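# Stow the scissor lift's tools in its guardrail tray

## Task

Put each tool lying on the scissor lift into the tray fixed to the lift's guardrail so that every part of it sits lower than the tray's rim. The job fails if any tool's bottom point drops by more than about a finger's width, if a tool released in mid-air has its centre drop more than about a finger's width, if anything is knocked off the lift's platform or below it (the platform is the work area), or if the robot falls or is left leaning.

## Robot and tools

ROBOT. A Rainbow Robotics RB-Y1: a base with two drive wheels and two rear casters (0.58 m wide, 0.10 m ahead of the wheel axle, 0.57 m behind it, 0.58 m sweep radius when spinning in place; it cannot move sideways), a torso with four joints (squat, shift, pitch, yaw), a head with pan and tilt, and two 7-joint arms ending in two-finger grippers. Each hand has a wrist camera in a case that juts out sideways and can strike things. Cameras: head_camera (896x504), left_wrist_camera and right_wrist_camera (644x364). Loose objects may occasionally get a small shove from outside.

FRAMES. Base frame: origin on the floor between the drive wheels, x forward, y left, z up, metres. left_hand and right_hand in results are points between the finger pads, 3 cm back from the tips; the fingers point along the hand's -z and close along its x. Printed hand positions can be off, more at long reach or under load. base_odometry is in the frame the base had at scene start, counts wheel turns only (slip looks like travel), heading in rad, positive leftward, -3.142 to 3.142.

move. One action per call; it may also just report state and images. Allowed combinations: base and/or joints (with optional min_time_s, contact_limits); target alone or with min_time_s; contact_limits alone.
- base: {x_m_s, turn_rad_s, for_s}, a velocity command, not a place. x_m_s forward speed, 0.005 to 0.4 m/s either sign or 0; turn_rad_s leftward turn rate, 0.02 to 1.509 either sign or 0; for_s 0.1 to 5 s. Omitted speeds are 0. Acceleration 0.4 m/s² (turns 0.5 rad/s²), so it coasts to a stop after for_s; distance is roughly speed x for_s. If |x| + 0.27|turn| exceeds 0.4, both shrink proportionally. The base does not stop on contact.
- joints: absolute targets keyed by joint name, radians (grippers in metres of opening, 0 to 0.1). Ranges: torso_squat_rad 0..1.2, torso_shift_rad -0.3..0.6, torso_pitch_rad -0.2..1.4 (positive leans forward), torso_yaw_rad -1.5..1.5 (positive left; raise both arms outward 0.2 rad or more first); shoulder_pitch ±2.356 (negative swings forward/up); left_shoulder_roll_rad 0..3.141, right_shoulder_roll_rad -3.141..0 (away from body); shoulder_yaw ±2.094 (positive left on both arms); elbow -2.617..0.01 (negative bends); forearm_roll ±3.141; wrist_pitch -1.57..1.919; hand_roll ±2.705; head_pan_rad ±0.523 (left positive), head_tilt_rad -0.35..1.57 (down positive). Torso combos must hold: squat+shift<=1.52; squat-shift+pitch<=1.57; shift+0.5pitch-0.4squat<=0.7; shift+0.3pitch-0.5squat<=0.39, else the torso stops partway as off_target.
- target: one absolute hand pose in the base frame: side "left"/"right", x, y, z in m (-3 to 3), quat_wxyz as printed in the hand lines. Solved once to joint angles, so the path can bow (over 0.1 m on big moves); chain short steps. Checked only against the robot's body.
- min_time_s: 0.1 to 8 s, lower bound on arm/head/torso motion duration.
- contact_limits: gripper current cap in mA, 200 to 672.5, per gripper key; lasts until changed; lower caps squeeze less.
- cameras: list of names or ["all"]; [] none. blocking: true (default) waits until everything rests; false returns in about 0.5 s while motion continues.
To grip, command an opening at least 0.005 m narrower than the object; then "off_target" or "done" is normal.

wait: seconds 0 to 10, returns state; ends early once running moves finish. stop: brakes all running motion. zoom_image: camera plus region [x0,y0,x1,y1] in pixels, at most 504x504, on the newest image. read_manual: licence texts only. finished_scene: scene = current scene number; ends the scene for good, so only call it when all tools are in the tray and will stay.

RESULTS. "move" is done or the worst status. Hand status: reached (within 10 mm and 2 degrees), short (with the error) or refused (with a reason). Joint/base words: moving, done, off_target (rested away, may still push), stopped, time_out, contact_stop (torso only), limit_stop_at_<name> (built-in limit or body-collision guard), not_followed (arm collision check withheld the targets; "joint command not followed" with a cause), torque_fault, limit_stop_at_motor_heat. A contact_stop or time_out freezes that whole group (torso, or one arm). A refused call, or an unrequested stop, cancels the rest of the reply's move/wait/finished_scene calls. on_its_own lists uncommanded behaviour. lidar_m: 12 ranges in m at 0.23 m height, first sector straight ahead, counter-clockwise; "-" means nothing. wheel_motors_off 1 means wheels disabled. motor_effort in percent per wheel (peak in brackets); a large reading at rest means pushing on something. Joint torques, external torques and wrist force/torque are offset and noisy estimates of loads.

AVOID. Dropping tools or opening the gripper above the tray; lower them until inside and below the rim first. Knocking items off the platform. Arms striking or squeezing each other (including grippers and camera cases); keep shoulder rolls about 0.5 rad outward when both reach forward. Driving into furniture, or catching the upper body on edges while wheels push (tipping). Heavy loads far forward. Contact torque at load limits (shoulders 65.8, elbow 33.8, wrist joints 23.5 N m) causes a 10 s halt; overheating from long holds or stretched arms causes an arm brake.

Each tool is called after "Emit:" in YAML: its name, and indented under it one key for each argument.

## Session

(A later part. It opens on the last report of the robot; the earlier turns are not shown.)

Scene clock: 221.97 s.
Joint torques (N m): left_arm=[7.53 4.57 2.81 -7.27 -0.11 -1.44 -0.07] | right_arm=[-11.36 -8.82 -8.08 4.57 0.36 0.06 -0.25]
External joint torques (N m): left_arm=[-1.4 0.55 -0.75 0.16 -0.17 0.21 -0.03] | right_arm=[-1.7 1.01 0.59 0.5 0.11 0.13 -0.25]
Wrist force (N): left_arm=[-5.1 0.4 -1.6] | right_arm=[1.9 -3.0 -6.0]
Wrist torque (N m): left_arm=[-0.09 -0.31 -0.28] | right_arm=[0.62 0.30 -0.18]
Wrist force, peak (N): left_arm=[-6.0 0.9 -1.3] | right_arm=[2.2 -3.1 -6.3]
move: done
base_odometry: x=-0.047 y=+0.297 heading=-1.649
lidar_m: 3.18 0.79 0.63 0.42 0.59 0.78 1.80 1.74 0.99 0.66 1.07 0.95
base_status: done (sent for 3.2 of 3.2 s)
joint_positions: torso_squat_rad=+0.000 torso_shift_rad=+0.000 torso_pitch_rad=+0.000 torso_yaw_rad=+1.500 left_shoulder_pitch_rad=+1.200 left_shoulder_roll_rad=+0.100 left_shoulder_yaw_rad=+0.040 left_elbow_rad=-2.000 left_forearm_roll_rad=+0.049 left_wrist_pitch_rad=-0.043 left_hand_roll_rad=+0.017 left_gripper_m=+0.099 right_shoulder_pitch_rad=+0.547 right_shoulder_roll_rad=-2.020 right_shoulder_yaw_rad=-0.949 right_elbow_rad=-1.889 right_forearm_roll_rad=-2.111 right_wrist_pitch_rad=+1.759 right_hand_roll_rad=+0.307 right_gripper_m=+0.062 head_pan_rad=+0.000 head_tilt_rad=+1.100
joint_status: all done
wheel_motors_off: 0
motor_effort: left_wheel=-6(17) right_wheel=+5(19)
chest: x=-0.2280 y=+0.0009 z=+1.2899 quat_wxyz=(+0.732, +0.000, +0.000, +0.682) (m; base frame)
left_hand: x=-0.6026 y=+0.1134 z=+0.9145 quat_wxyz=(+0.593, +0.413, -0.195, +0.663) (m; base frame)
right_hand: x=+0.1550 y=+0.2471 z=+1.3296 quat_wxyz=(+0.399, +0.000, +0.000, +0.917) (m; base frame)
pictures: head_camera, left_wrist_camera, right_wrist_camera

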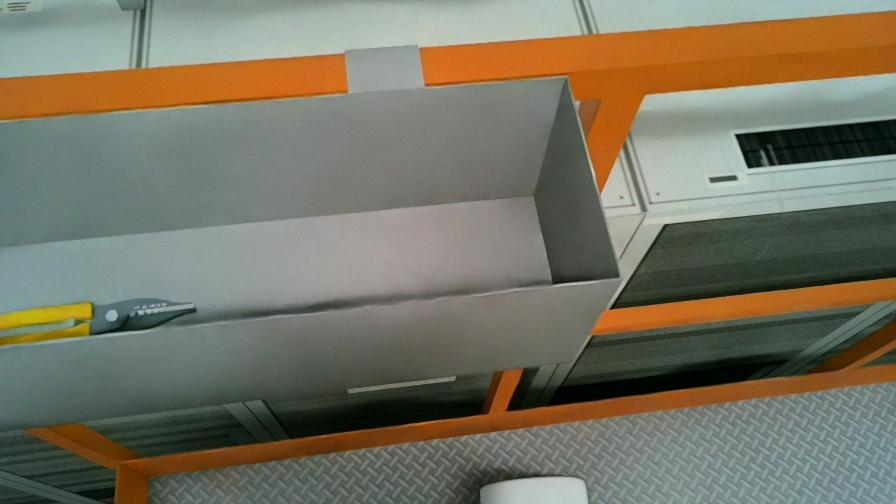

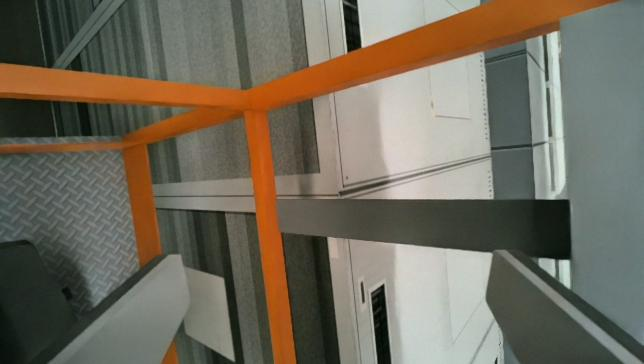

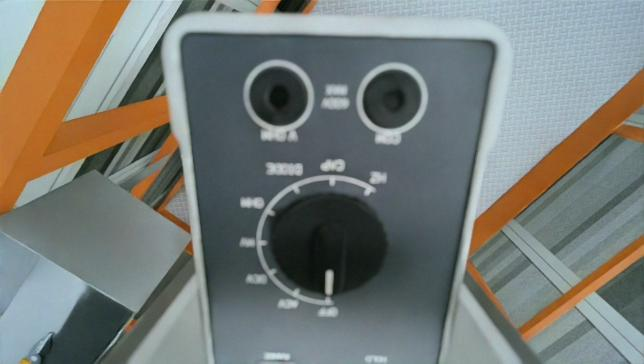

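Emit:
move:
  target: {"side": "right", "x": -0.03, "y": 0.30, "z": 1.34, "quat_wxyz": [0.5736, 0, 0, 0.8192]}
  min_time_s: 1.5
  cameras: []

Emit:
move:
  target: {"side": "right", "x": -0.23, "y": 0.33, "z": 1.30, "quat_wxyz": [0.699, 0, 0, 0.7151]}
  min_time_s: 1.5
  cameras: ["head_camera", "right_wrist_camera"]

Scene clock: 231.80 s.
Joint torques (N m): left_arm=[7.73 4.28 3.6 -7.17 0.16 -1.32 -0.15] | right_arm=[-14.72 -0.19 -7.05 7.63 0.45 0.22 -0.19]
External joint torques (N m): left_arm=[-1.2 0.27 0.04 0.27 0.1 0.33 -0.1] | right_arm=[-1.11 -0.09 -0.33 1.02 0.2 0.26 -0.19]
Wrist force (N): left_arm=[-4.8 0.4 -0.9] | right_arm=[2.1 -2.9 -5.8]
Wrist torque (N m): left_arm=[-0.10 -0.28 -0.26] | right_arm=[0.59 0.35 -0.01]
Wrist force, peak (N): left_arm=[-6.0 0.8 -1.6] | right_arm=[2.3 -3.0 -6.3]
move: done
base_odometry: x=-0.047 y=+0.297 heading=-1.649
lidar_m: 3.18 0.79 0.62 0.41 0.59 0.78 1.79 1.74 0.99 0.65 1.07 0.93
base_status: not commanded
joint_positions: torso_squat_rad=+0.000 torso_shift_rad=+0.000 torso_pitch_rad=+0.000 torso_yaw_rad=+1.500 left_shoulder_pitch_rad=+1.200 left_shoulder_roll_rad=+0.100 left_shoulder_yaw_rad=+0.040 left_elbow_rad=-2.000 left_forearm_roll_rad=+0.049 left_wrist_pitch_rad=-0.043 left_hand_roll_rad=+0.017 left_gripper_m=+0.099 right_shoulder_pitch_rad=+0.597 right_shoulder_roll_rad=-2.605 right_shoulder_yaw_rad=-1.049 right_elbow_rad=-1.837 right_forearm_roll_rad=-2.424 right_wrist_pitch_rad=+1.435 right_hand_roll_rad=-0.411 right_gripper_m=+0.062 head_pan_rad=+0.000 head_tilt_rad=+1.100
joint_status: all done
wheel_motors_off: 0
motor_effort: left_wheel=-6(6) right_wheel=+4(6)
chest: x=-0.2280 y=+0.0009 z=+1.2899 quat_wxyz=(+0.732, +0.000, +0.000, +0.682) (m; base frame)
left_hand: x=-0.6026 y=+0.1134 z=+0.9145 quat_wxyz=(+0.593, +0.413, -0.195, +0.663) (m; base frame)
right_hand: x=-0.0302 y=+0.2995 z=+1.3398 quat_wxyz=(+0.573, +0.001, -0.001, +0.819) (m; base frame)
right_hand_status: reached (checked arc, planned for 1.5 s): 1 mm and 0.2 deg off.
pictures: none
No camera images: "cameras" was empty.

Scene clock: 233.63 s.
Joint torques (N m): left_arm=[7.81 4.51 3.69 -7.16 -0.21 -1.31 -0.03] | right_arm=[-19.01 8.46 -7.67 6.3 0.32 0.02 -0.14]
External joint torques (N m): left_arm=[-1.11 0.49 0.13 0.28 -0.27 0.34 0.02] | right_arm=[-1.59 -0.82 0.22 0.63 0.09 0.16 -0.14]
Wrist force (N): left_arm=[-4.8 0.9 -1.4] | right_arm=[1.8 -3.4 -6.2]
Wrist torque (N m): left_arm=[-0.16 -0.28 -0.31] | right_arm=[0.63 0.32 -0.01]
Wrist force, peak (N): left_arm=[-5.8 1.1 -0.8] | right_arm=[1.7 -3.8 -6.3]
move: short
base_odometry: x=-0.047 y=+0.297 heading=-1.649
lidar_m: 3.17 0.79 0.62 0.41 0.60 0.78 1.78 1.74 0.98 0.65 1.07 0.94
base_status: not commanded
joint_positions: torso_squat_rad=+0.000 torso_shift_rad=+0.000 torso_pitch_rad=+0.000 torso_yaw_rad=+1.500 left_shoulder_pitch_rad=+1.200 left_shoulder_roll_rad=+0.100 left_shoulder_yaw_rad=+0.040 left_elbow_rad=-2.000 left_forearm_roll_rad=+0.049 left_wrist_pitch_rad=-0.043 left_hand_roll_rad=+0.017 left_gripper_m=+0.099 right_shoulder_pitch_rad=+0.951 right_shoulder_roll_rad=-3.141 right_shoulder_yaw_rad=-1.571 right_elbow_rad=-1.538 right_forearm_roll_rad=-2.255 right_wrist_pitch_rad=+1.384 right_hand_roll_rad=-1.167 right_gripper_m=+0.062 head_pan_rad=+0.000 head_tilt_rad=+1.100
joint_status: all done
wheel_motors_off: 0
motor_effort: left_wheel=-6(6) right_wheel=+5(7)
chest: x=-0.2280 y=+0.0009 z=+1.2899 quat_wxyz=(+0.732, +0.000, +0.000, +0.682) (m; base frame)
left_hand: x=-0.6026 y=+0.1134 z=+0.9145 quat_wxyz=(+0.593, +0.413, -0.195, +0.663) (m; base frame)
right_hand: x=-0.2294 y=+0.3297 z=+1.3000 quat_wxyz=(+0.699, +0.035, +0.011, +0.715) (m; base frame)
right_hand_status: short (checked arc, as near as the solve gets, planned for 1.5 s): 1 mm and 4.2 deg off. The place is met; only the turn is off.
pictures: head_camera, right_wrist_camera

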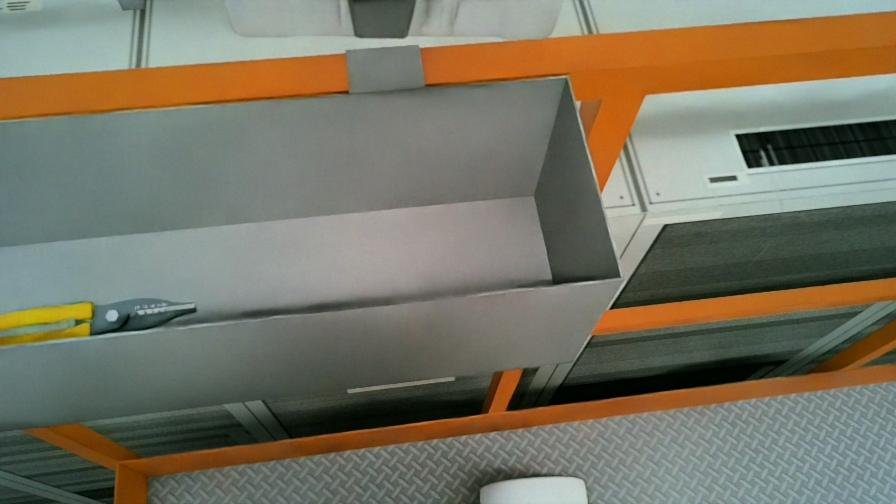

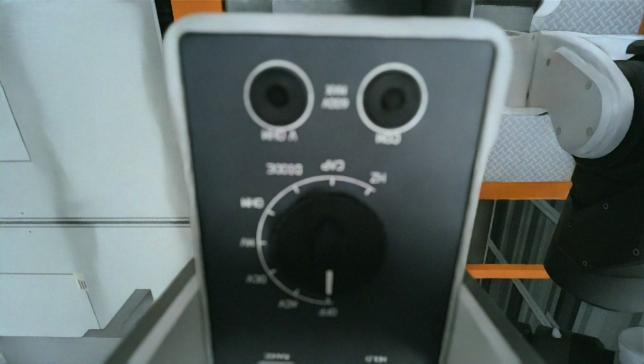

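Emit:
move:
  joints: {"right_shoulder_pitch_rad": -2.19, "right_shoulder_roll_rad": -0.698, "right_shoulder_yaw_rad": 1.571}
  min_time_s: 4
  cameras: []

Emit:
move:
  target: {"side": "right", "x": -0.23, "y": 0.33, "z": 1.26, "quat_wxyz": [0.699, 0, 0, 0.7151]}
  min_time_s: 1.5
  cameras: ["head_camera", "right_wrist_camera"]

Scene clock: 246.63 s.
Joint torques (N m): left_arm=[8.11 3.65 3.52 -6.93 -0.2 -1.36 0.03] | right_arm=[-19.81 -8.76 -7.32 6.19 0.48 0.02 -0.2]
External joint torques (N m): left_arm=[-0.82 -0.37 -0.04 0.51 -0.26 0.29 0.07] | right_arm=[-2.27 0.5 0.57 0.53 0.25 0.16 -0.2]
Wrist force (N): left_arm=[-5.7 1.2 -0.8] | right_arm=[1.7 -3.3 -6.0]
Wrist torque (N m): left_arm=[-0.17 -0.40 -0.28] | right_arm=[0.62 0.32 -0.01]
Wrist force, peak (N): left_arm=[-5.7 0.5 -1.3] | right_arm=[3.2 -9.0 -3.3]
move: done
base_odometry: x=-0.047 y=+0.297 heading=-1.649
lidar_m: 3.18 0.79 0.62 0.42 0.60 0.77 1.79 1.74 0.98 0.64 1.07 0.93
base_status: not commanded
joint_positions: torso_squat_rad=+0.000 torso_shift_rad=+0.000 torso_pitch_rad=+0.000 torso_yaw_rad=+1.500 left_shoulder_pitch_rad=+1.200 left_shoulder_roll_rad=+0.100 left_shoulder_yaw_rad=+0.040 left_elbow_rad=-2.000 left_forearm_roll_rad=+0.049 left_wrist_pitch_rad=-0.043 left_hand_roll_rad=+0.017 left_gripper_m=+0.099 right_shoulder_pitch_rad=-2.190 right_shoulder_roll_rad=-0.698 right_shoulder_yaw_rad=+1.571 right_elbow_rad=-1.538 right_forearm_roll_rad=-2.255 right_wrist_pitch_rad=+1.384 right_hand_roll_rad=-1.167 right_gripper_m=+0.062 head_pan_rad=+0.000 head_tilt_rad=+1.100
joint_status: all done
wheel_motors_off: 0
motor_effort: left_wheel=-5(6) right_wheel=+5(7)
chest: x=-0.2280 y=+0.0009 z=+1.2899 quat_wxyz=(+0.732, +0.000, +0.000, +0.682) (m; base frame)
left_hand: x=-0.6026 y=+0.1134 z=+0.9145 quat_wxyz=(+0.593, +0.413, -0.195, +0.663) (m; base frame)
right_hand: x=-0.2295 y=+0.3295 z=+1.2995 quat_wxyz=(+0.698, +0.034, +0.011, +0.715) (m; base frame)
pictures: none
No camera images: "cameras" was empty.

Scene clock: 248.47 s.
Joint torques (N m): left_arm=[7.43 4.02 2.79 -7.2 -0.2 -1.33 0.02] | right_arm=[-18.93 -6.93 -6.21 6.28 0.51 0.01 -0.47]
External joint torques (N m): left_arm=[-1.5 0.01 -0.78 0.24 -0.26 0.32 0.06] | right_arm=[-0.87 2.94 1.69 0.9 0.29 0.01 -0.47]
Wrist force (N): left_arm=[-4.5 1.0 -0.7] | right_arm=[2.2 -2.7 -5.9]
Wrist torque (N m): left_arm=[-0.12 -0.23 -0.29] | right_arm=[0.57 0.34 -0.01]
Wrist force, peak (N): left_arm=[-5.7 0.3 -1.1] | right_arm=[1.9 -3.2 -6.4]
move: done
base_odometry: x=-0.047 y=+0.297 heading=-1.649
lidar_m: 3.18 0.80 0.62 0.42 0.59 0.78 1.80 1.75 0.98 0.65 1.06 0.94
base_status: not commanded
joint_positions: torso_squat_rad=+0.000 torso_shift_rad=+0.000 torso_pitch_rad=+0.000 torso_yaw_rad=+1.500 left_shoulder_pitch_rad=+1.200 left_shoulder_roll_rad=+0.100 left_shoulder_yaw_rad=+0.040 left_elbow_rad=-2.000 left_forearm_roll_rad=+0.049 left_wrist_pitch_rad=-0.043 left_hand_roll_rad=+0.017 left_gripper_m=+0.099 right_shoulder_pitch_rad=-2.149 right_shoulder_roll_rad=-0.623 right_shoulder_yaw_rad=+1.619 right_elbow_rad=-1.531 right_forearm_roll_rad=-2.224 right_wrist_pitch_rad=+1.364 right_hand_roll_rad=-1.183 right_gripper_m=+0.062 head_pan_rad=+0.000 head_tilt_rad=+1.100
joint_status: all done
wheel_motors_off: 0
motor_effort: left_wheel=-5(6) right_wheel=+5(8)
chest: x=-0.2280 y=+0.0009 z=+1.2899 quat_wxyz=(+0.732, +0.000, +0.000, +0.682) (m; base frame)
left_hand: x=-0.6026 y=+0.1134 z=+0.9145 quat_wxyz=(+0.593, +0.413, -0.195, +0.663) (m; base frame)
right_hand: x=-0.2300 y=+0.3299 z=+1.2601 quat_wxyz=(+0.699, +0.000, +0.000, +0.715) (m; base frame)
right_hand_status: reached (checked arc, planned for 1.5 s): 0 mm and 0.0 deg off.
pictures: head_camera, right_wrist_camera

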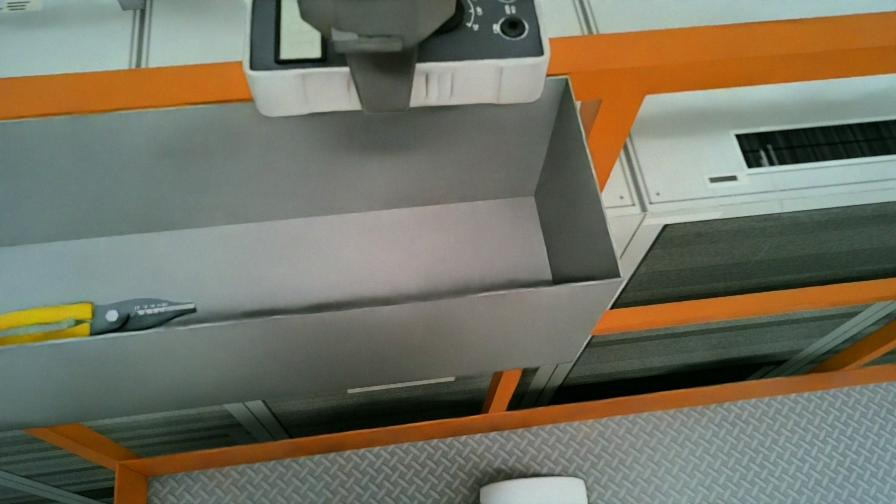

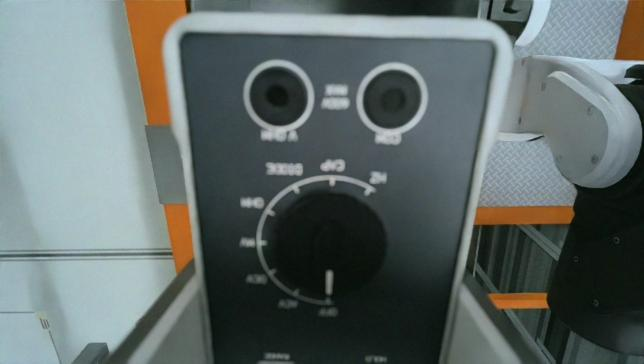

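Emit:
move:
  target: {"side": "right", "x": -0.23, "y": 0.331, "z": 1.12, "quat_wxyz": [0.699, 0, 0, 0.7151]}
  min_time_s: 2
  cameras: ["head_camera", "right_wrist_camera"]

Scene clock: 256.33 s.
Joint torques (N m): left_arm=[7.28 4.39 3.58 -7.05 0.02 -1.28 -0.08] | right_arm=[-20.54 -7.37 -6.33 3.66 0.53 -0.03 -0.58]
External joint torques (N m): left_arm=[-1.65 0.38 0.02 0.38 -0.04 0.37 -0.04] | right_arm=[-1.41 2.32 1.84 -0.21 0.34 -0.03 -0.58]
Wrist force (N): left_arm=[-4.6 1.0 -0.9] | right_arm=[1.9 -2.6 -6.2]
Wrist torque (N m): left_arm=[-0.14 -0.27 -0.25] | right_arm=[0.60 0.33 0.00]
Wrist force, peak (N): left_arm=[-5.7 0.8 -1.1] | right_arm=[2.4 -3.1 -6.3]
move: done
base_odometry: x=-0.047 y=+0.297 heading=-1.649
lidar_m: 3.19 0.78 0.62 0.41 0.60 0.77 1.78 1.74 0.98 0.64 1.07 0.93
base_status: not commanded
joint_positions: torso_squat_rad=+0.000 torso_shift_rad=+0.000 torso_pitch_rad=+0.000 torso_yaw_rad=+1.500 left_shoulder_pitch_rad=+1.200 left_shoulder_roll_rad=+0.100 left_shoulder_yaw_rad=+0.040 left_elbow_rad=-2.000 left_forearm_roll_rad=+0.049 left_wrist_pitch_rad=-0.043 left_hand_roll_rad=+0.017 left_gripper_m=+0.099 right_shoulder_pitch_rad=-1.953 right_shoulder_roll_rad=-0.493 right_shoulder_yaw_rad=+1.785 right_elbow_rad=-1.626 right_forearm_roll_rad=-2.005 right_wrist_pitch_rad=+1.060 right_hand_roll_rad=-1.297 right_gripper_m=+0.062 head_pan_rad=+0.000 head_tilt_rad=+1.100
joint_status: all done
wheel_motors_off: 0
motor_effort: left_wheel=-5(6) right_wheel=+6(7)
chest: x=-0.2280 y=+0.0009 z=+1.2899 quat_wxyz=(+0.732, +0.000, +0.000, +0.682) (m; base frame)
left_hand: x=-0.6026 y=+0.1134 z=+0.9145 quat_wxyz=(+0.593, +0.413, -0.195, +0.663) (m; base frame)
right_hand: x=-0.2300 y=+0.3311 z=+1.1202 quat_wxyz=(+0.699, +0.000, +0.000, +0.715) (m; base frame)
right_hand_status: reached (checked arc, planned for 2.0 s): 0 mm and 0.0 deg off.
pictures: head_camera, right_wrist_camera

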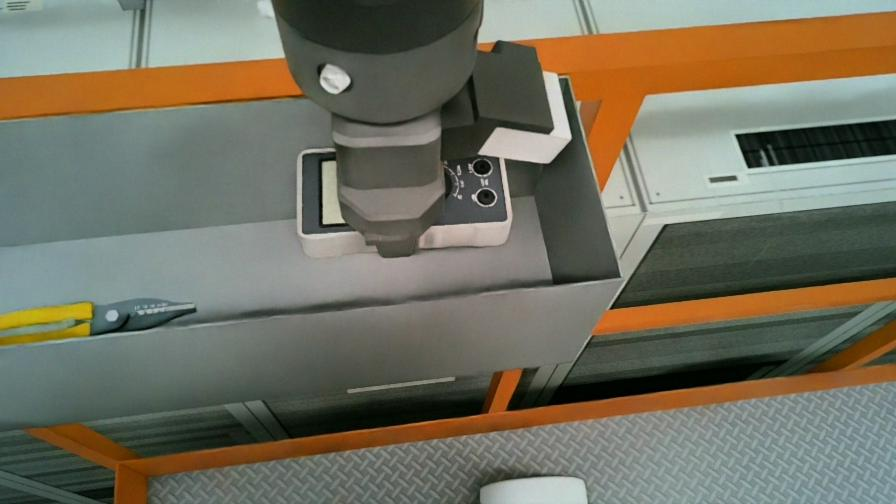

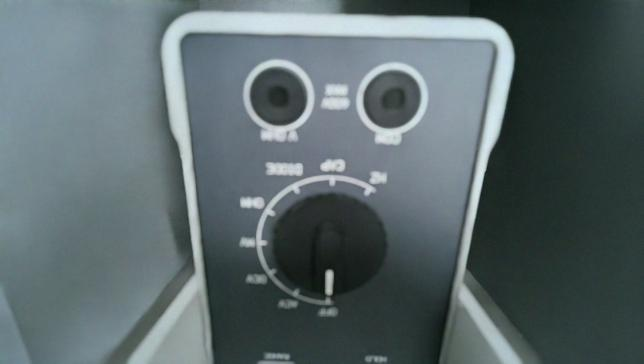

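Emit:
zoom_image:
  camera: "head_camera"
  region: [260, 60, 640, 320]

Scaled by 1.326.

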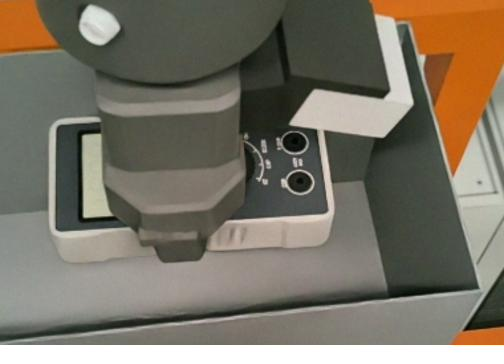

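Emit:
move:
  target: {"side": "right", "x": -0.23, "y": 0.328, "z": 1.06, "quat_wxyz": [0.699, 0, 0, 0.7151]}
  min_time_s: 1.5
  cameras: ["head_camera", "right_wrist_camera"]

Scene clock: 263.00 s.
Joint torques (N m): left_arm=[7.28 3.92 3.16 -7.06 -0.07 -1.41 0.03] | right_arm=[-20.34 -7.28 -6.1 4.22 0.61 0.04 -0.45]
External joint torques (N m): left_arm=[-1.65 -0.09 -0.41 0.38 -0.13 0.24 0.07] | right_arm=[-0.99 2.07 1.83 1.06 0.43 0.04 -0.45]
Wrist force (N): left_arm=[-5.1 0.7 -0.6] | right_arm=[2.0 -3.0 -5.9]
Wrist torque (N m): left_arm=[-0.12 -0.30 -0.31] | right_arm=[0.63 0.32 0.00]
Wrist force, peak (N): left_arm=[-5.5 0.9 -1.2] | right_arm=[2.4 -2.9 -6.5]
move: done
base_odometry: x=-0.047 y=+0.297 heading=-1.649
lidar_m: 3.18 0.79 0.63 0.41 0.59 0.77 1.79 1.75 0.99 0.65 1.07 0.93
base_status: not commanded
joint_positions: torso_squat_rad=+0.000 torso_shift_rad=+0.000 torso_pitch_rad=+0.000 torso_yaw_rad=+1.500 left_shoulder_pitch_rad=+1.200 left_shoulder_roll_rad=+0.100 left_shoulder_yaw_rad=+0.040 left_elbow_rad=-2.000 left_forearm_roll_rad=+0.049 left_wrist_pitch_rad=-0.043 left_hand_roll_rad=+0.017 left_gripper_m=+0.099 right_shoulder_pitch_rad=-1.860 right_shoulder_roll_rad=-0.410 right_shoulder_yaw_rad=+1.865 right_elbow_rad=-1.602 right_forearm_roll_rad=-1.907 right_wrist_pitch_rad=+0.950 right_hand_roll_rad=-1.345 right_gripper_m=+0.062 head_pan_rad=+0.000 head_tilt_rad=+1.100
joint_status: all done
wheel_motors_off: 0
motor_effort: left_wheel=-5(6) right_wheel=+6(7)
chest: x=-0.2280 y=+0.0009 z=+1.2899 quat_wxyz=(+0.732, +0.000, +0.000, +0.682) (m; base frame)
left_hand: x=-0.6026 y=+0.1134 z=+0.9145 quat_wxyz=(+0.593, +0.413, -0.195, +0.663) (m; base frame)
right_hand: x=-0.2298 y=+0.3278 z=+1.0605 quat_wxyz=(+0.699, +0.000, +0.000, +0.715) (m; base frame)
right_hand_status: reached (checked arc, planned for 1.5 s): 1 mm and 0.0 deg off.
pictures: head_camera, right_wrist_camera

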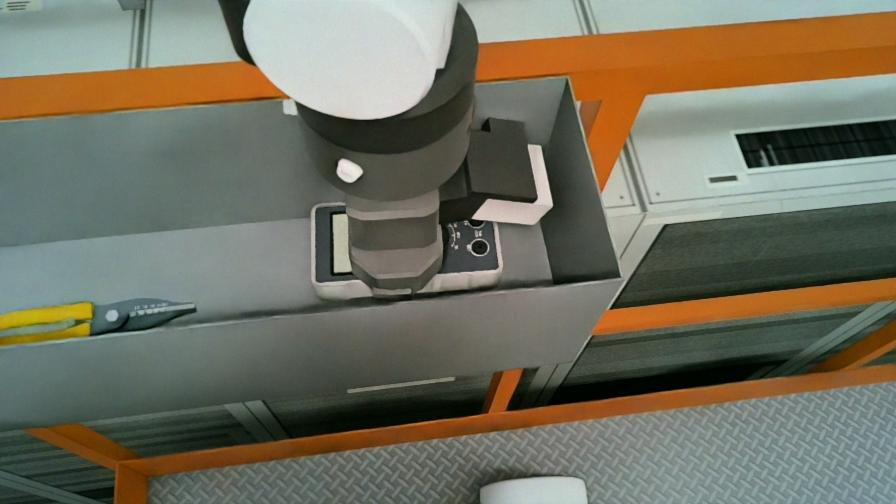

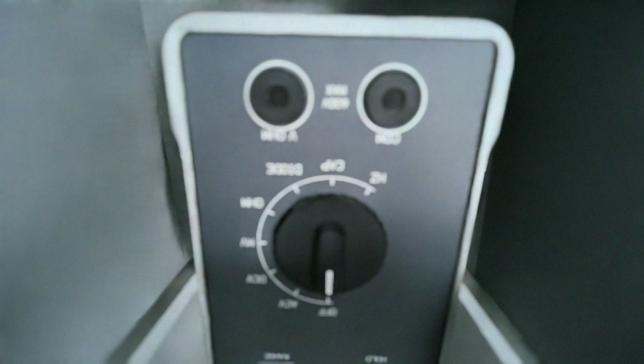

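Emit:
move:
  target: {"side": "right", "x": -0.23, "y": 0.328, "z": 1.03, "quat_wxyz": [0.699, 0, 0, 0.7151]}
  min_time_s: 1.2
  cameras: ["head_camera"]

Scene clock: 265.07 s.
Joint torques (N m): left_arm=[7.03 3.81 3.75 -6.99 -0.1 -1.39 -0.07] | right_arm=[-20.23 -6.57 -5.76 3.64 0.57 -0.08 -0.47]
External joint torques (N m): left_arm=[-1.89 -0.2 0.18 0.45 -0.16 0.26 -0.02] | right_arm=[-0.76 2.51 1.98 0.77 0.4 -0.08 -0.47]
Wrist force (N): left_arm=[-4.8 0.8 -1.2] | right_arm=[2.3 -3.1 -5.9]
Wrist torque (N m): left_arm=[-0.11 -0.27 -0.31] | right_arm=[0.62 0.36 0.03]
Wrist force, peak (N): left_arm=[-5.8 0.4 -1.2] | right_arm=[2.4 -3.3 -6.1]
move: done
base_odometry: x=-0.047 y=+0.297 heading=-1.649
lidar_m: 3.18 0.78 0.62 0.41 0.60 0.77 1.79 1.75 0.98 0.64 1.06 0.93
base_status: not commanded
joint_positions: torso_squat_rad=+0.000 torso_shift_rad=+0.000 torso_pitch_rad=+0.000 torso_yaw_rad=+1.500 left_shoulder_pitch_rad=+1.200 left_shoulder_roll_rad=+0.100 left_shoulder_yaw_rad=+0.040 left_elbow_rad=-2.000 left_forearm_roll_rad=+0.049 left_wrist_pitch_rad=-0.043 left_hand_roll_rad=+0.017 left_gripper_m=+0.099 right_shoulder_pitch_rad=-1.805 right_shoulder_roll_rad=-0.360 right_shoulder_yaw_rad=+1.904 right_elbow_rad=-1.559 right_forearm_roll_rad=-1.865 right_wrist_pitch_rad=+0.905 right_hand_roll_rad=-1.354 right_gripper_m=+0.062 head_pan_rad=+0.000 head_tilt_rad=+1.100
joint_status: all done
wheel_motors_off: 0
motor_effort: left_wheel=-6(6) right_wheel=+6(8)
chest: x=-0.2280 y=+0.0009 z=+1.2899 quat_wxyz=(+0.732, +0.000, +0.000, +0.682) (m; base frame)
left_hand: x=-0.6026 y=+0.1134 z=+0.9145 quat_wxyz=(+0.593, +0.413, -0.195, +0.663) (m; base frame)
right_hand: x=-0.2300 y=+0.3280 z=+1.0302 quat_wxyz=(+0.699, +0.000, +0.000, +0.715) (m; base frame)
right_hand_status: reached (checked arc, planned for 1.2 s): 0 mm and 0.0 deg off.
pictures: head_camera

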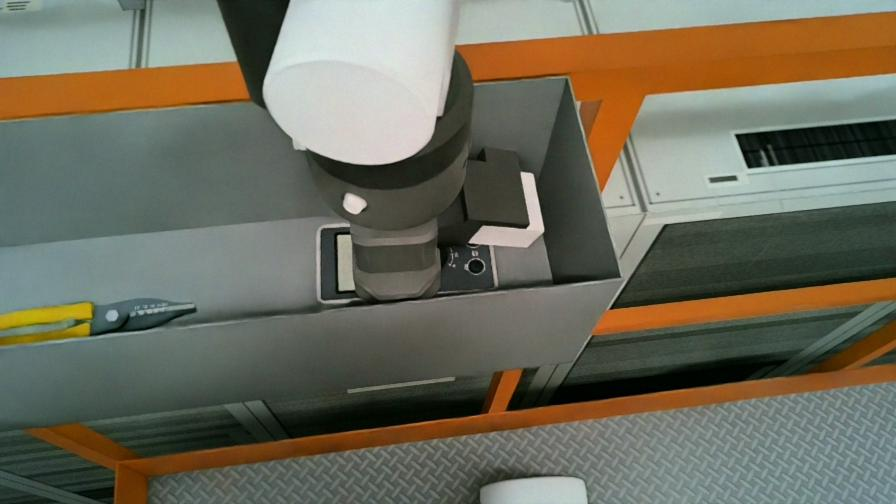

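Emit:
move:
  target: {"side": "right", "x": -0.23, "y": 0.328, "z": 1.017, "quat_wxyz": [0.699, 0, 0, 0.7151]}
  min_time_s: 0.8
  cameras: []

Emit:
move:
  target: {"side": "right", "x": -0.23, "y": 0.328, "z": 1.011, "quat_wxyz": [0.699, 0, 0, 0.7151]}
  min_time_s: 0.8
  cameras: ["head_camera"]

Scene clock: 266.80 s.
Joint torques (N m): left_arm=[7.61 4.3 3.28 -7.09 -0.06 -1.39 -0.16] | right_arm=[-20.12 -6.55 -5.87 3.65 0.42 -0.09 -0.53]
External joint torques (N m): left_arm=[-1.32 0.28 -0.28 0.34 -0.12 0.26 -0.12] | right_arm=[-0.62 2.38 1.78 0.89 0.25 -0.09 -0.53]
Wrist force (N): left_arm=[-4.7 1.1 -1.0] | right_arm=[1.9 -3.1 -5.9]
Wrist torque (N m): left_arm=[-0.13 -0.29 -0.27] | right_arm=[0.61 0.31 0.00]
Wrist force, peak (N): left_arm=[-5.6 0.7 -0.7] | right_arm=[2.3 -2.9 -6.3]
move: done
base_odometry: x=-0.047 y=+0.297 heading=-1.649
lidar_m: 3.17 0.78 0.62 0.42 0.60 0.78 1.79 1.74 0.99 0.64 1.06 0.93
base_status: not commanded
joint_positions: torso_squat_rad=+0.000 torso_shift_rad=+0.000 torso_pitch_rad=+0.000 torso_yaw_rad=+1.500 left_shoulder_pitch_rad=+1.200 left_shoulder_roll_rad=+0.100 left_shoulder_yaw_rad=+0.040 left_elbow_rad=-2.000 left_forearm_roll_rad=+0.049 left_wrist_pitch_rad=-0.043 left_hand_roll_rad=+0.017 left_gripper_m=+0.099 right_shoulder_pitch_rad=-1.782 right_shoulder_roll_rad=-0.340 right_shoulder_yaw_rad=+1.920 right_elbow_rad=-1.540 right_forearm_roll_rad=-1.848 right_wrist_pitch_rad=+0.887 right_hand_roll_rad=-1.358 right_gripper_m=+0.062 head_pan_rad=+0.000 head_tilt_rad=+1.100
joint_status: all done
wheel_motors_off: 0
motor_effort: left_wheel=-5(6) right_wheel=+5(7)
chest: x=-0.2280 y=+0.0009 z=+1.2899 quat_wxyz=(+0.732, +0.000, +0.000, +0.682) (m; base frame)
left_hand: x=-0.6026 y=+0.1134 z=+0.9145 quat_wxyz=(+0.593, +0.413, -0.195, +0.663) (m; base frame)
right_hand: x=-0.2298 y=+0.3277 z=+1.0176 quat_wxyz=(+0.699, +0.000, +0.000, +0.715) (m; base frame)
right_hand_status: reached (checked arc, planned for 0.8 s): 1 mm and 0.0 deg off.
pictures: none
No camera images: "cameras" was empty.

Scene clock: 267.93 s.
Joint torques (N m): left_arm=[7.88 3.9 3.34 -7.04 0 -1.26 -0.2] | right_arm=[-20.55 -6.42 -5.67 3.47 0.54 -0.05 -0.2]
External joint torques (N m): left_arm=[-1.05 -0.11 -0.22 0.4 -0.06 0.39 -0.15] | right_arm=[-1.02 2.43 1.93 0.76 0.37 -0.06 -0.2]
Wrist force (N): left_arm=[-5.0 0.4 -1.3] | right_arm=[1.8 -2.9 -5.9]
Wrist torque (N m): left_arm=[-0.12 -0.30 -0.27] | right_arm=[0.59 0.31 -0.02]
Wrist force, peak (N): left_arm=[-5.4 1.1 -1.3] | right_arm=[2.3 -3.2 -6.1]
move: done
base_odometry: x=-0.047 y=+0.297 heading=-1.649
lidar_m: 3.17 0.78 0.63 0.41 0.60 0.78 1.78 1.74 0.98 0.65 1.07 0.93
base_status: not commanded
joint_positions: torso_squat_rad=+0.000 torso_shift_rad=+0.000 torso_pitch_rad=+0.000 torso_yaw_rad=+1.500 left_shoulder_pitch_rad=+1.200 left_shoulder_roll_rad=+0.100 left_shoulder_yaw_rad=+0.040 left_elbow_rad=-2.000 left_forearm_roll_rad=+0.049 left_wrist_pitch_rad=-0.043 left_hand_roll_rad=+0.017 left_gripper_m=+0.099 right_shoulder_pitch_rad=-1.770 right_shoulder_roll_rad=-0.328 right_shoulder_yaw_rad=+1.928 right_elbow_rad=-1.527 right_forearm_roll_rad=-1.840 right_wrist_pitch_rad=+0.879 right_hand_roll_rad=-1.358 right_gripper_m=+0.062 head_pan_rad=+0.000 head_tilt_rad=+1.100
joint_status: all done
wheel_motors_off: 0
motor_effort: left_wheel=-6(6) right_wheel=+6(7)
chest: x=-0.2280 y=+0.0009 z=+1.2899 quat_wxyz=(+0.732, +0.000, +0.000, +0.682) (m; base frame)
left_hand: x=-0.6026 y=+0.1134 z=+0.9145 quat_wxyz=(+0.593, +0.413, -0.195, +0.663) (m; base frame)
right_hand: x=-0.2300 y=+0.3280 z=+1.0113 quat_wxyz=(+0.699, +0.000, +0.000, +0.715) (m; base frame)
right_hand_status: reached (checked arc, planned for 0.8 s): 0 mm and 0.0 deg off.
pictures: head_camera

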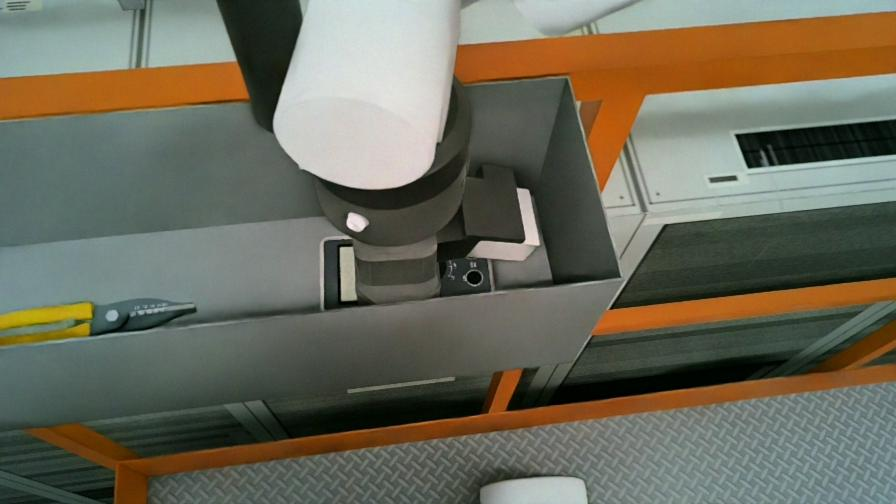

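Emit:
move:
  target: {"side": "right", "x": -0.23, "y": 0.328, "z": 1.005, "quat_wxyz": [0.699, 0, 0, 0.7151]}
  min_time_s: 0.8
  cameras: []

Emit:
move:
  target: {"side": "right", "x": -0.23, "y": 0.328, "z": 1.0, "quat_wxyz": [0.699, 0, 0, 0.7151]}
  min_time_s: 0.8
  cameras: ["head_camera"]

Scene clock: 269.47 s.
Joint torques (N m): left_arm=[7.83 3.87 2.94 -6.85 -0.17 -1.25 -0.3] | right_arm=[-20.32 -6.55 -5.85 3.35 0.62 -0.1 -0.37]
External joint torques (N m): left_arm=[-1.1 -0.14 -0.62 0.59 -0.23 0.4 -0.26] | right_arm=[-0.78 2.21 1.7 0.69 0.46 -0.1 -0.37]
Wrist force (N): left_arm=[-4.9 0.5 -0.5] | right_arm=[1.8 -3.0 -6.2]
Wrist torque (N m): left_arm=[-0.08 -0.31 -0.28] | right_arm=[0.61 0.31 -0.02]
Wrist force, peak (N): left_arm=[-5.6 0.8 -1.5] | right_arm=[2.3 -3.3 -6.1]
move: done
base_odometry: x=-0.047 y=+0.297 heading=-1.649
lidar_m: 3.17 0.79 0.62 0.42 0.59 0.78 1.79 1.74 0.99 0.65 1.07 0.93
base_status: not commanded
joint_positions: torso_squat_rad=+0.000 torso_shift_rad=+0.000 torso_pitch_rad=+0.000 torso_yaw_rad=+1.500 left_shoulder_pitch_rad=+1.200 left_shoulder_roll_rad=+0.100 left_shoulder_yaw_rad=+0.040 left_elbow_rad=-2.000 left_forearm_roll_rad=+0.049 left_wrist_pitch_rad=-0.043 left_hand_roll_rad=+0.017 left_gripper_m=+0.099 right_shoulder_pitch_rad=-1.758 right_shoulder_roll_rad=-0.318 right_shoulder_yaw_rad=+1.936 right_elbow_rad=-1.515 right_forearm_roll_rad=-1.833 right_wrist_pitch_rad=+0.871 right_hand_roll_rad=-1.358 right_gripper_m=+0.062 head_pan_rad=+0.000 head_tilt_rad=+1.100
joint_status: all done
wheel_motors_off: 0
motor_effort: left_wheel=-6(6) right_wheel=+6(7)
chest: x=-0.2280 y=+0.0009 z=+1.2899 quat_wxyz=(+0.732, +0.000, +0.000, +0.682) (m; base frame)
left_hand: x=-0.6026 y=+0.1134 z=+0.9145 quat_wxyz=(+0.593, +0.413, -0.195, +0.663) (m; base frame)
right_hand: x=-0.2300 y=+0.3280 z=+1.0053 quat_wxyz=(+0.699, +0.000, +0.000, +0.715) (m; base frame)
right_hand_status: reached (checked arc, planned for 0.8 s): 0 mm and 0.0 deg off.
pictures: none
No camera images: "cameras" was empty.

Scene clock: 270.60 s.
Joint torques (N m): left_arm=[7.4 3.81 3.88 -7.13 -0.16 -1.12 -0.22] | right_arm=[-16.01 -3.32 -3.93 3.98 1.83 -1.6 -0.28]
External joint torques (N m): left_arm=[-1.52 -0.2 0.32 0.31 -0.22 0.53 -0.18] | right_arm=[3.54 5.4 3.59 1.34 1.67 -1.6 -0.28]
Wrist force (N): left_arm=[-5.1 0.5 -1.0] | right_arm=[-3.2 -10.1 19.0]
Wrist torque (N m): left_arm=[-0.06 -0.33 -0.29] | right_arm=[0.98 1.21 0.00]
Wrist force, peak (N): left_arm=[-5.5 0.7 -1.2] | right_arm=[-3.2 -10.2 19.3]
move: done
base_odometry: x=-0.047 y=+0.297 heading=-1.649
lidar_m: 3.19 0.79 0.61 0.42 0.59 0.76 1.78 1.74 0.97 0.64 1.07 0.94
base_status: not commanded
joint_positions: torso_squat_rad=+0.000 torso_shift_rad=+0.000 torso_pitch_rad=+0.000 torso_yaw_rad=+1.500 left_shoulder_pitch_rad=+1.200 left_shoulder_roll_rad=+0.100 left_shoulder_yaw_rad=+0.040 left_elbow_rad=-2.000 left_forearm_roll_rad=+0.049 left_wrist_pitch_rad=-0.043 left_hand_roll_rad=+0.017 left_gripper_m=+0.099 right_shoulder_pitch_rad=-1.749 right_shoulder_roll_rad=-0.310 right_shoulder_yaw_rad=+1.942 right_elbow_rad=-1.505 right_forearm_roll_rad=-1.828 right_wrist_pitch_rad=+0.865 right_hand_roll_rad=-1.358 right_gripper_m=+0.062 head_pan_rad=+0.000 head_tilt_rad=+1.100
joint_status: all done
wheel_motors_off: 0
motor_effort: left_wheel=-5(6) right_wheel=+5(7)
chest: x=-0.2280 y=+0.0008 z=+1.2899 quat_wxyz=(+0.732, +0.000, +0.000, +0.682) (m; base frame)
left_hand: x=-0.6026 y=+0.1134 z=+0.9145 quat_wxyz=(+0.593, +0.414, -0.195, +0.663) (m; base frame)
right_hand: x=-0.2300 y=+0.3284 z=+1.0009 quat_wxyz=(+0.699, +0.001, +0.000, +0.715) (m; base frame)
right_hand_status: reached (checked arc, planned for 0.8 s): 1 mm and 0.1 deg off.
pictures: head_camera

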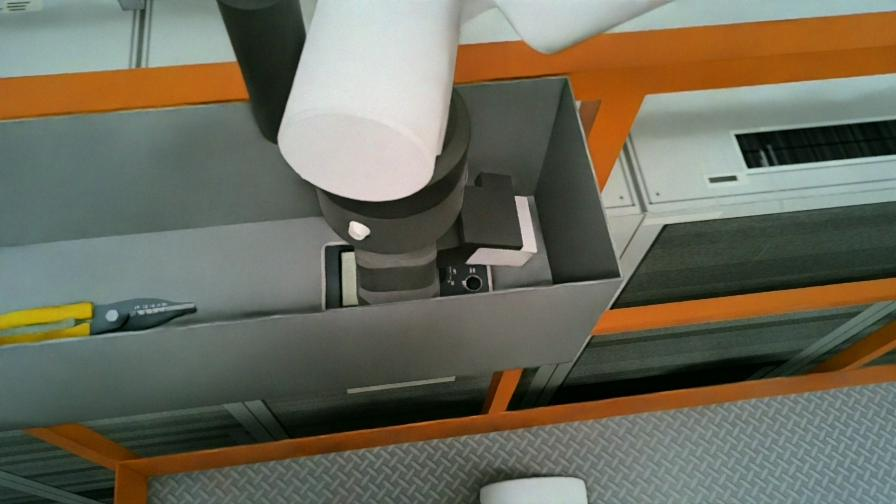

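Emit:
move:
  target: {"side": "right", "x": -0.23, "y": 0.328, "z": 1.0035, "quat_wxyz": [0.699, 0, 0, 0.7151]}
  min_time_s: 0.5
  cameras: []

Emit:
move:
  joints: {"right_gripper_m": 0.076}
  cameras: ["right_wrist_camera"]

Scene clock: 271.90 s.
Joint torques (N m): left_arm=[8.03 3.75 3.52 -6.92 0.09 -1.36 -0.05] | right_arm=[-22.95 -9.2 -7.81 2.18 0 0.32 -0.1]
External joint torques (N m): left_arm=[-0.9 -0.26 -0.04 0.52 0.03 0.29 -0.01] | right_arm=[-3.41 -0.45 -0.28 -0.47 -0.16 0.32 -0.1]
Wrist force (N): left_arm=[-4.6 0.8 -1.1] | right_arm=[2.2 -2.7 -5.9]
Wrist torque (N m): left_arm=[-0.13 -0.24 -0.31] | right_arm=[0.57 0.34 -0.15]
Wrist force, peak (N): left_arm=[-5.4 0.9 -1.6] | right_arm=[-3.2 -10.4 19.0]
move: done
base_odometry: x=-0.047 y=+0.297 heading=-1.649
lidar_m: 3.17 0.79 0.63 0.41 0.60 0.77 1.79 1.74 0.98 0.65 1.07 0.94
base_status: not commanded
joint_positions: torso_squat_rad=+0.000 torso_shift_rad=+0.000 torso_pitch_rad=+0.000 torso_yaw_rad=+1.500 left_shoulder_pitch_rad=+1.200 left_shoulder_roll_rad=+0.100 left_shoulder_yaw_rad=+0.040 left_elbow_rad=-2.000 left_forearm_roll_rad=+0.049 left_wrist_pitch_rad=-0.043 left_hand_roll_rad=+0.017 left_gripper_m=+0.099 right_shoulder_pitch_rad=-1.753 right_shoulder_roll_rad=-0.314 right_shoulder_yaw_rad=+1.938 right_elbow_rad=-1.510 right_forearm_roll_rad=-1.832 right_wrist_pitch_rad=+0.869 right_hand_roll_rad=-1.357 right_gripper_m=+0.062 head_pan_rad=+0.000 head_tilt_rad=+1.100
joint_status: all done
wheel_motors_off: 0
motor_effort: left_wheel=-5(6) right_wheel=+6(7)
chest: x=-0.2280 y=+0.0008 z=+1.2899 quat_wxyz=(+0.732, +0.000, +0.000, +0.682) (m; base frame)
left_hand: x=-0.6026 y=+0.1134 z=+0.9145 quat_wxyz=(+0.593, +0.414, -0.195, +0.663) (m; base frame)
right_hand: x=-0.2300 y=+0.3279 z=+1.0032 quat_wxyz=(+0.699, +0.000, +0.000, +0.715) (m; base frame)
right_hand_status: reached (checked arc, planned for 0.5 s): 0 mm and 0.0 deg off.
pictures: none
No camera images: "cameras" was empty.

Scene clock: 272.53 s.
Joint torques (N m): left_arm=[8.02 4.02 2.79 -6.95 0.01 -1.38 0.07] | right_arm=[-22.56 -9.01 -7.63 2.18 0.32 0.33 -0.04]
External joint torques (N m): left_arm=[-0.91 0.01 -0.77 0.48 -0.06 0.27 0.11] | right_arm=[-3.02 -0.27 -0.1 -0.47 0.15 0.33 -0.04]
Wrist force (N): left_arm=[-5.1 0.5 -1.3] | right_arm=[2.1 -2.9 -4.5]
Wrist torque (N m): left_arm=[-0.05 -0.28 -0.32] | right_arm=[0.57 0.33 -0.18]
Wrist force, peak (N): left_arm=[-5.5 0.6 -1.0] | right_arm=[2.0 -3.4 -5.9]
move: done
base_odometry: x=-0.047 y=+0.297 heading=-1.649
lidar_m: 3.19 0.79 0.62 0.42 0.59 0.77 1.79 1.74 0.97 0.65 1.06 0.94
base_status: not commanded
joint_positions: torso_squat_rad=+0.000 torso_shift_rad=+0.000 torso_pitch_rad=+0.000 torso_yaw_rad=+1.500 left_shoulder_pitch_rad=+1.200 left_shoulder_roll_rad=+0.100 left_shoulder_yaw_rad=+0.040 left_elbow_rad=-2.000 left_forearm_roll_rad=+0.049 left_wrist_pitch_rad=-0.043 left_hand_roll_rad=+0.017 left_gripper_m=+0.099 right_shoulder_pitch_rad=-1.753 right_shoulder_roll_rad=-0.314 right_shoulder_yaw_rad=+1.938 right_elbow_rad=-1.510 right_forearm_roll_rad=-1.832 right_wrist_pitch_rad=+0.869 right_hand_roll_rad=-1.357 right_gripper_m=+0.076 head_pan_rad=+0.000 head_tilt_rad=+1.100
joint_status: all done
wheel_motors_off: 0
motor_effort: left_wheel=-6(6) right_wheel=+6(6)
chest: x=-0.2280 y=+0.0008 z=+1.2899 quat_wxyz=(+0.732, +0.000, +0.000, +0.682) (m; base frame)
left_hand: x=-0.6026 y=+0.1134 z=+0.9145 quat_wxyz=(+0.593, +0.414, -0.195, +0.663) (m; base frame)
right_hand: x=-0.2300 y=+0.3279 z=+1.0033 quat_wxyz=(+0.699, +0.000, +0.000, +0.715) (m; base frame)
pictures: right_wrist_camera

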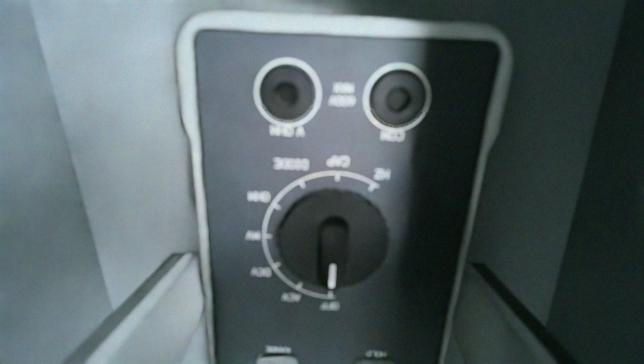

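Emit:
move:
  target: {"side": "right", "x": -0.23, "y": 0.328, "z": 1.05, "quat_wxyz": [0.699, 0, 0, 0.7151]}
  min_time_s: 1.0
  cameras: ["right_wrist_camera"]

Emit:
move:
  target: {"side": "right", "x": -0.23, "y": 0.328, "z": 1.14, "quat_wxyz": [0.699, 0, 0, 0.7151]}
  min_time_s: 1.2
  cameras: ["head_camera", "right_wrist_camera"]

Scene clock: 274.43 s.
Joint torques (N m): left_arm=[7.29 4.19 3.52 -6.92 -0.24 -1.5 -0.05] | right_arm=[-21.54 -9.26 -7.68 2.73 0.05 0.26 -0.13]
External joint torques (N m): left_arm=[-1.63 0.18 -0.04 0.51 -0.3 0.15 -0.01] | right_arm=[-2.14 0.02 0.18 -0.34 -0.13 0.26 -0.13]
Wrist force (N): left_arm=[-4.8 0.9 -0.6] | right_arm=[2.1 -3.1 -4.3]
Wrist torque (N m): left_arm=[-0.13 -0.29 -0.28] | right_arm=[0.61 0.34 -0.18]
Wrist force, peak (N): left_arm=[-5.4 0.7 -0.6] | right_arm=[2.0 -3.3 -4.6]
move: done
base_odometry: x=-0.047 y=+0.297 heading=-1.649
lidar_m: 3.18 0.79 0.62 0.42 0.58 0.77 1.80 1.74 0.98 0.65 1.07 0.93
base_status: not commanded
joint_positions: torso_squat_rad=+0.000 torso_shift_rad=+0.000 torso_pitch_rad=+0.000 torso_yaw_rad=+1.500 left_shoulder_pitch_rad=+1.200 left_shoulder_roll_rad=+0.100 left_shoulder_yaw_rad=+0.040 left_elbow_rad=-2.000 left_forearm_roll_rad=+0.049 left_wrist_pitch_rad=-0.043 left_hand_roll_rad=+0.017 left_gripper_m=+0.099 right_shoulder_pitch_rad=-1.842 right_shoulder_roll_rad=-0.391 right_shoulder_yaw_rad=+1.879 right_elbow_rad=-1.586 right_forearm_roll_rad=-1.894 right_wrist_pitch_rad=+0.934 right_hand_roll_rad=-1.347 right_gripper_m=+0.076 head_pan_rad=+0.000 head_tilt_rad=+1.100
joint_status: all done
wheel_motors_off: 0
motor_effort: left_wheel=-5(6) right_wheel=+7(7)
chest: x=-0.2280 y=+0.0008 z=+1.2899 quat_wxyz=(+0.732, +0.000, +0.000, +0.682) (m; base frame)
left_hand: x=-0.6026 y=+0.1134 z=+0.9145 quat_wxyz=(+0.593, +0.414, -0.195, +0.663) (m; base frame)
right_hand: x=-0.2300 y=+0.3279 z=+1.0498 quat_wxyz=(+0.699, +0.000, +0.000, +0.715) (m; base frame)
right_hand_status: reached (checked arc, planned for 1.0 s): 0 mm and 0.0 deg off.
pictures: right_wrist_camera

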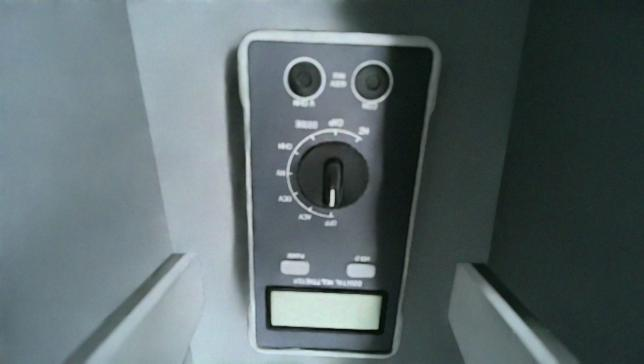

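Scene clock: 275.97 s.
Joint torques (N m): left_arm=[7.85 3.96 2.5 -6.96 0.04 -1.32 -0.01] | right_arm=[-22.12 -9.55 -7.12 3.66 0.11 0.37 -0.22]
External joint torques (N m): left_arm=[-1.07 -0.06 -1.06 0.48 -0.02 0.34 0.03] | right_arm=[-3.23 0.19 1.06 -0.45 -0.08 0.36 -0.22]
Wrist force (N): left_arm=[-4.7 0.6 -1.2] | right_arm=[2.1 -2.7 -4.3]
Wrist torque (N m): left_arm=[-0.10 -0.26 -0.31] | right_arm=[0.58 0.35 -0.17]
Wrist force, peak (N): left_arm=[-5.6 0.7 -1.0] | right_arm=[2.3 -3.0 -4.8]
move: done
base_odometry: x=-0.047 y=+0.297 heading=-1.649
lidar_m: 3.18 0.79 0.62 0.42 0.59 0.78 1.78 1.74 0.98 0.65 1.06 0.93
base_status: not commanded
joint_positions: torso_squat_rad=+0.000 torso_shift_rad=+0.000 torso_pitch_rad=+0.000 torso_yaw_rad=+1.500 left_shoulder_pitch_rad=+1.200 left_shoulder_roll_rad=+0.100 left_shoulder_yaw_rad=+0.040 left_elbow_rad=-2.000 left_forearm_roll_rad=+0.049 left_wrist_pitch_rad=-0.043 left_hand_roll_rad=+0.017 left_gripper_m=+0.099 right_shoulder_pitch_rad=-1.989 right_shoulder_roll_rad=-0.520 right_shoulder_yaw_rad=+1.763 right_elbow_rad=-1.643 right_forearm_roll_rad=-2.040 right_wrist_pitch_rad=+1.091 right_hand_roll_rad=-1.291 right_gripper_m=+0.076 head_pan_rad=+0.000 head_tilt_rad=+1.100
joint_status: all done
wheel_motors_off: 0
motor_effort: left_wheel=-6(6) right_wheel=+6(7)
chest: x=-0.2280 y=+0.0008 z=+1.2899 quat_wxyz=(+0.732, +0.000, +0.000, +0.682) (m; base frame)
left_hand: x=-0.6026 y=+0.1134 z=+0.9145 quat_wxyz=(+0.593, +0.414, -0.195, +0.663) (m; base frame)
right_hand: x=-0.2300 y=+0.3280 z=+1.1399 quat_wxyz=(+0.699, +0.000, +0.000, +0.715) (m; base frame)
right_hand_status: reached (checked arc, planned for 1.2 s): 0 mm and 0.0 deg off.
pictures: head_camera, right_wrist_camera

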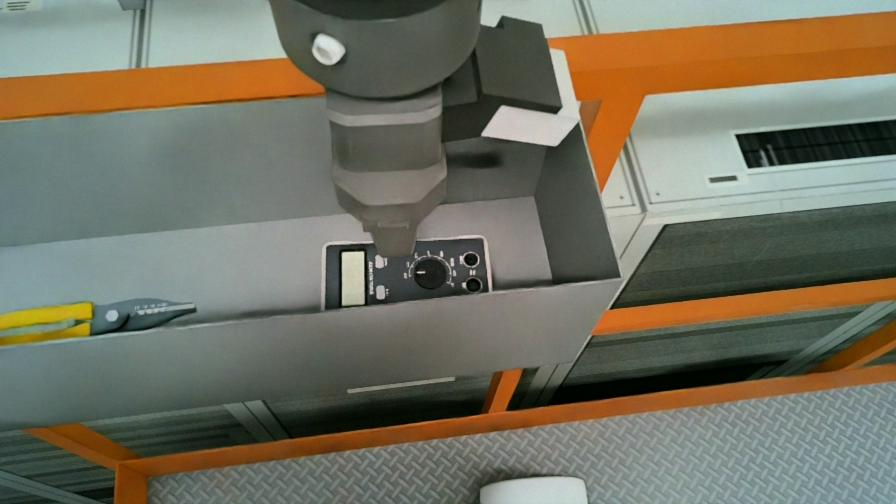

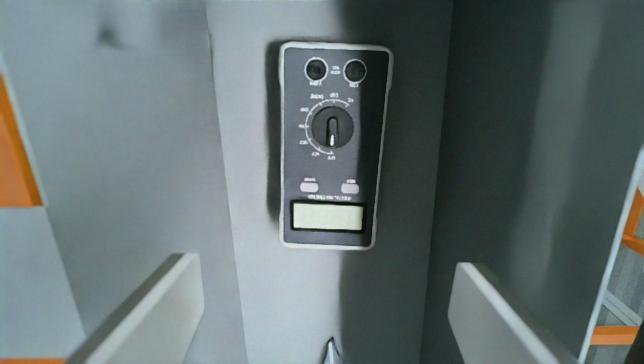

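Emit:
move:
  target: {"side": "right", "x": -0.23, "y": 0.33, "z": 1.27, "quat_wxyz": [0.699, 0, 0, 0.7151]}
  min_time_s: 1.2
  cameras: ["head_camera"]

Emit:
move:
  base: {"x_m_s": 0.3, "for_s": 2.15}
  cameras: []

Scene clock: 303.07 s.
Joint torques (N m): left_arm=[7.64 3.88 3.35 -7.08 -0.11 -1.44 -0.06] | right_arm=[-20.04 -9.16 -7.51 5.9 0.44 0.13 -0.13]
External joint torques (N m): left_arm=[-1.29 -0.13 -0.21 0.36 -0.17 0.21 -0.02] | right_arm=[-2.09 0.74 0.27 0.4 0.22 0.13 -0.13]
Wrist force (N): left_arm=[-5.0 0.5 -1.2] | right_arm=[2.1 -2.6 -4.4]
Wrist torque (N m): left_arm=[-0.12 -0.32 -0.32] | right_arm=[0.55 0.34 -0.21]
Wrist force, peak (N): left_arm=[-5.7 0.5 -0.6] | right_arm=[1.6 -2.9 -5.0]
move: done
base_odometry: x=-0.047 y=+0.297 heading=-1.649
lidar_m: 3.18 0.79 0.62 0.41 0.59 0.78 1.79 1.73 0.98 0.65 1.07 0.94
base_status: not commanded
joint_positions: torso_squat_rad=+0.000 torso_shift_rad=+0.000 torso_pitch_rad=+0.000 torso_yaw_rad=+1.500 left_shoulder_pitch_rad=+1.200 left_shoulder_roll_rad=+0.100 left_shoulder_yaw_rad=+0.040 left_elbow_rad=-2.000 left_forearm_roll_rad=+0.049 left_wrist_pitch_rad=-0.043 left_hand_roll_rad=+0.017 left_gripper_m=+0.099 right_shoulder_pitch_rad=-2.168 right_shoulder_roll_rad=-0.626 right_shoulder_yaw_rad=+1.618 right_elbow_rad=-1.513 right_forearm_roll_rad=-2.244 right_wrist_pitch_rad=+1.383 right_hand_roll_rad=-1.170 right_gripper_m=+0.076 head_pan_rad=+0.000 head_tilt_rad=+1.100
joint_status: all done
wheel_motors_off: 0
motor_effort: left_wheel=-5(6) right_wheel=+6(8)
chest: x=-0.2280 y=+0.0008 z=+1.2899 quat_wxyz=(+0.732, +0.000, +0.000, +0.682) (m; base frame)
left_hand: x=-0.6026 y=+0.1134 z=+0.9145 quat_wxyz=(+0.593, +0.414, -0.195, +0.663) (m; base frame)
right_hand: x=-0.2300 y=+0.3298 z=+1.2699 quat_wxyz=(+0.699, +0.000, +0.000, +0.715) (m; base frame)
right_hand_status: reached (checked arc, planned for 1.2 s): 0 mm and 0.0 deg off.
pictures: head_camera

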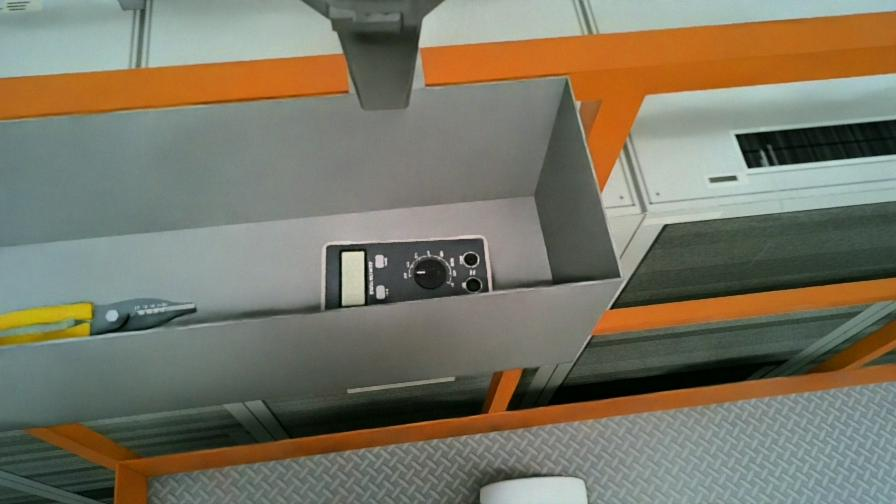

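Scene clock: 306.70 s.
Joint torques (N m): left_arm=[7.47 3.69 3.42 -7.07 -0.11 -1.31 -0.15] | right_arm=[-20.49 -8.95 -7.35 5.63 0.33 0 -0.1]
External joint torques (N m): left_arm=[-1.45 -0.33 -0.15 0.37 -0.17 0.35 -0.1] | right_arm=[-2.52 0.93 0.43 0.12 0.11 0 -0.1]
Wrist force (N): left_arm=[-4.6 1.0 -1.4] | right_arm=[2.1 -2.5 -4.4]
Wrist torque (N m): left_arm=[-0.14 -0.26 -0.29] | right_arm=[0.52 0.35 -0.20]
Wrist force, peak (N): left_arm=[-6.0 0.5 -1.2] | right_arm=[2.2 -3.3 -4.6]
move: done
base_odometry: x=-0.097 y=-0.351 heading=-1.649
lidar_m: 3.04 0.87 0.67 0.47 0.65 0.81 1.48 1.51 0.90 0.60 1.02 0.95
base_status: done (sent for 2.17 of 2.17 s)
joint_positions: torso_squat_rad=+0.000 torso_shift_rad=+0.000 torso_pitch_rad=+0.000 torso_yaw_rad=+1.500 left_shoulder_pitch_rad=+1.200 left_shoulder_roll_rad=+0.100 left_shoulder_yaw_rad=+0.040 left_elbow_rad=-2.000 left_forearm_roll_rad=+0.049 left_wrist_pitch_rad=-0.043 left_hand_roll_rad=+0.017 left_gripper_m=+0.099 right_shoulder_pitch_rad=-2.168 right_shoulder_roll_rad=-0.626 right_shoulder_yaw_rad=+1.618 right_elbow_rad=-1.513 right_forearm_roll_rad=-2.244 right_wrist_pitch_rad=+1.383 right_hand_roll_rad=-1.170 right_gripper_m=+0.076 head_pan_rad=+0.000 head_tilt_rad=+1.100
joint_status: not commanded
wheel_motors_off: 0
motor_effort: left_wheel=-4(31) right_wheel=+3(21)
chest: x=-0.2279 y=+0.0008 z=+1.2899 quat_wxyz=(+0.732, +0.000, +0.000, +0.682) (m; base frame)
left_hand: x=-0.6026 y=+0.1134 z=+0.9146 quat_wxyz=(+0.593, +0.414, -0.195, +0.663) (m; base frame)
right_hand: x=-0.2299 y=+0.3298 z=+1.2699 quat_wxyz=(+0.699, +0.001, +0.000, +0.715) (m; base frame)
pictures: none
No camera images: "cameras" was empty.


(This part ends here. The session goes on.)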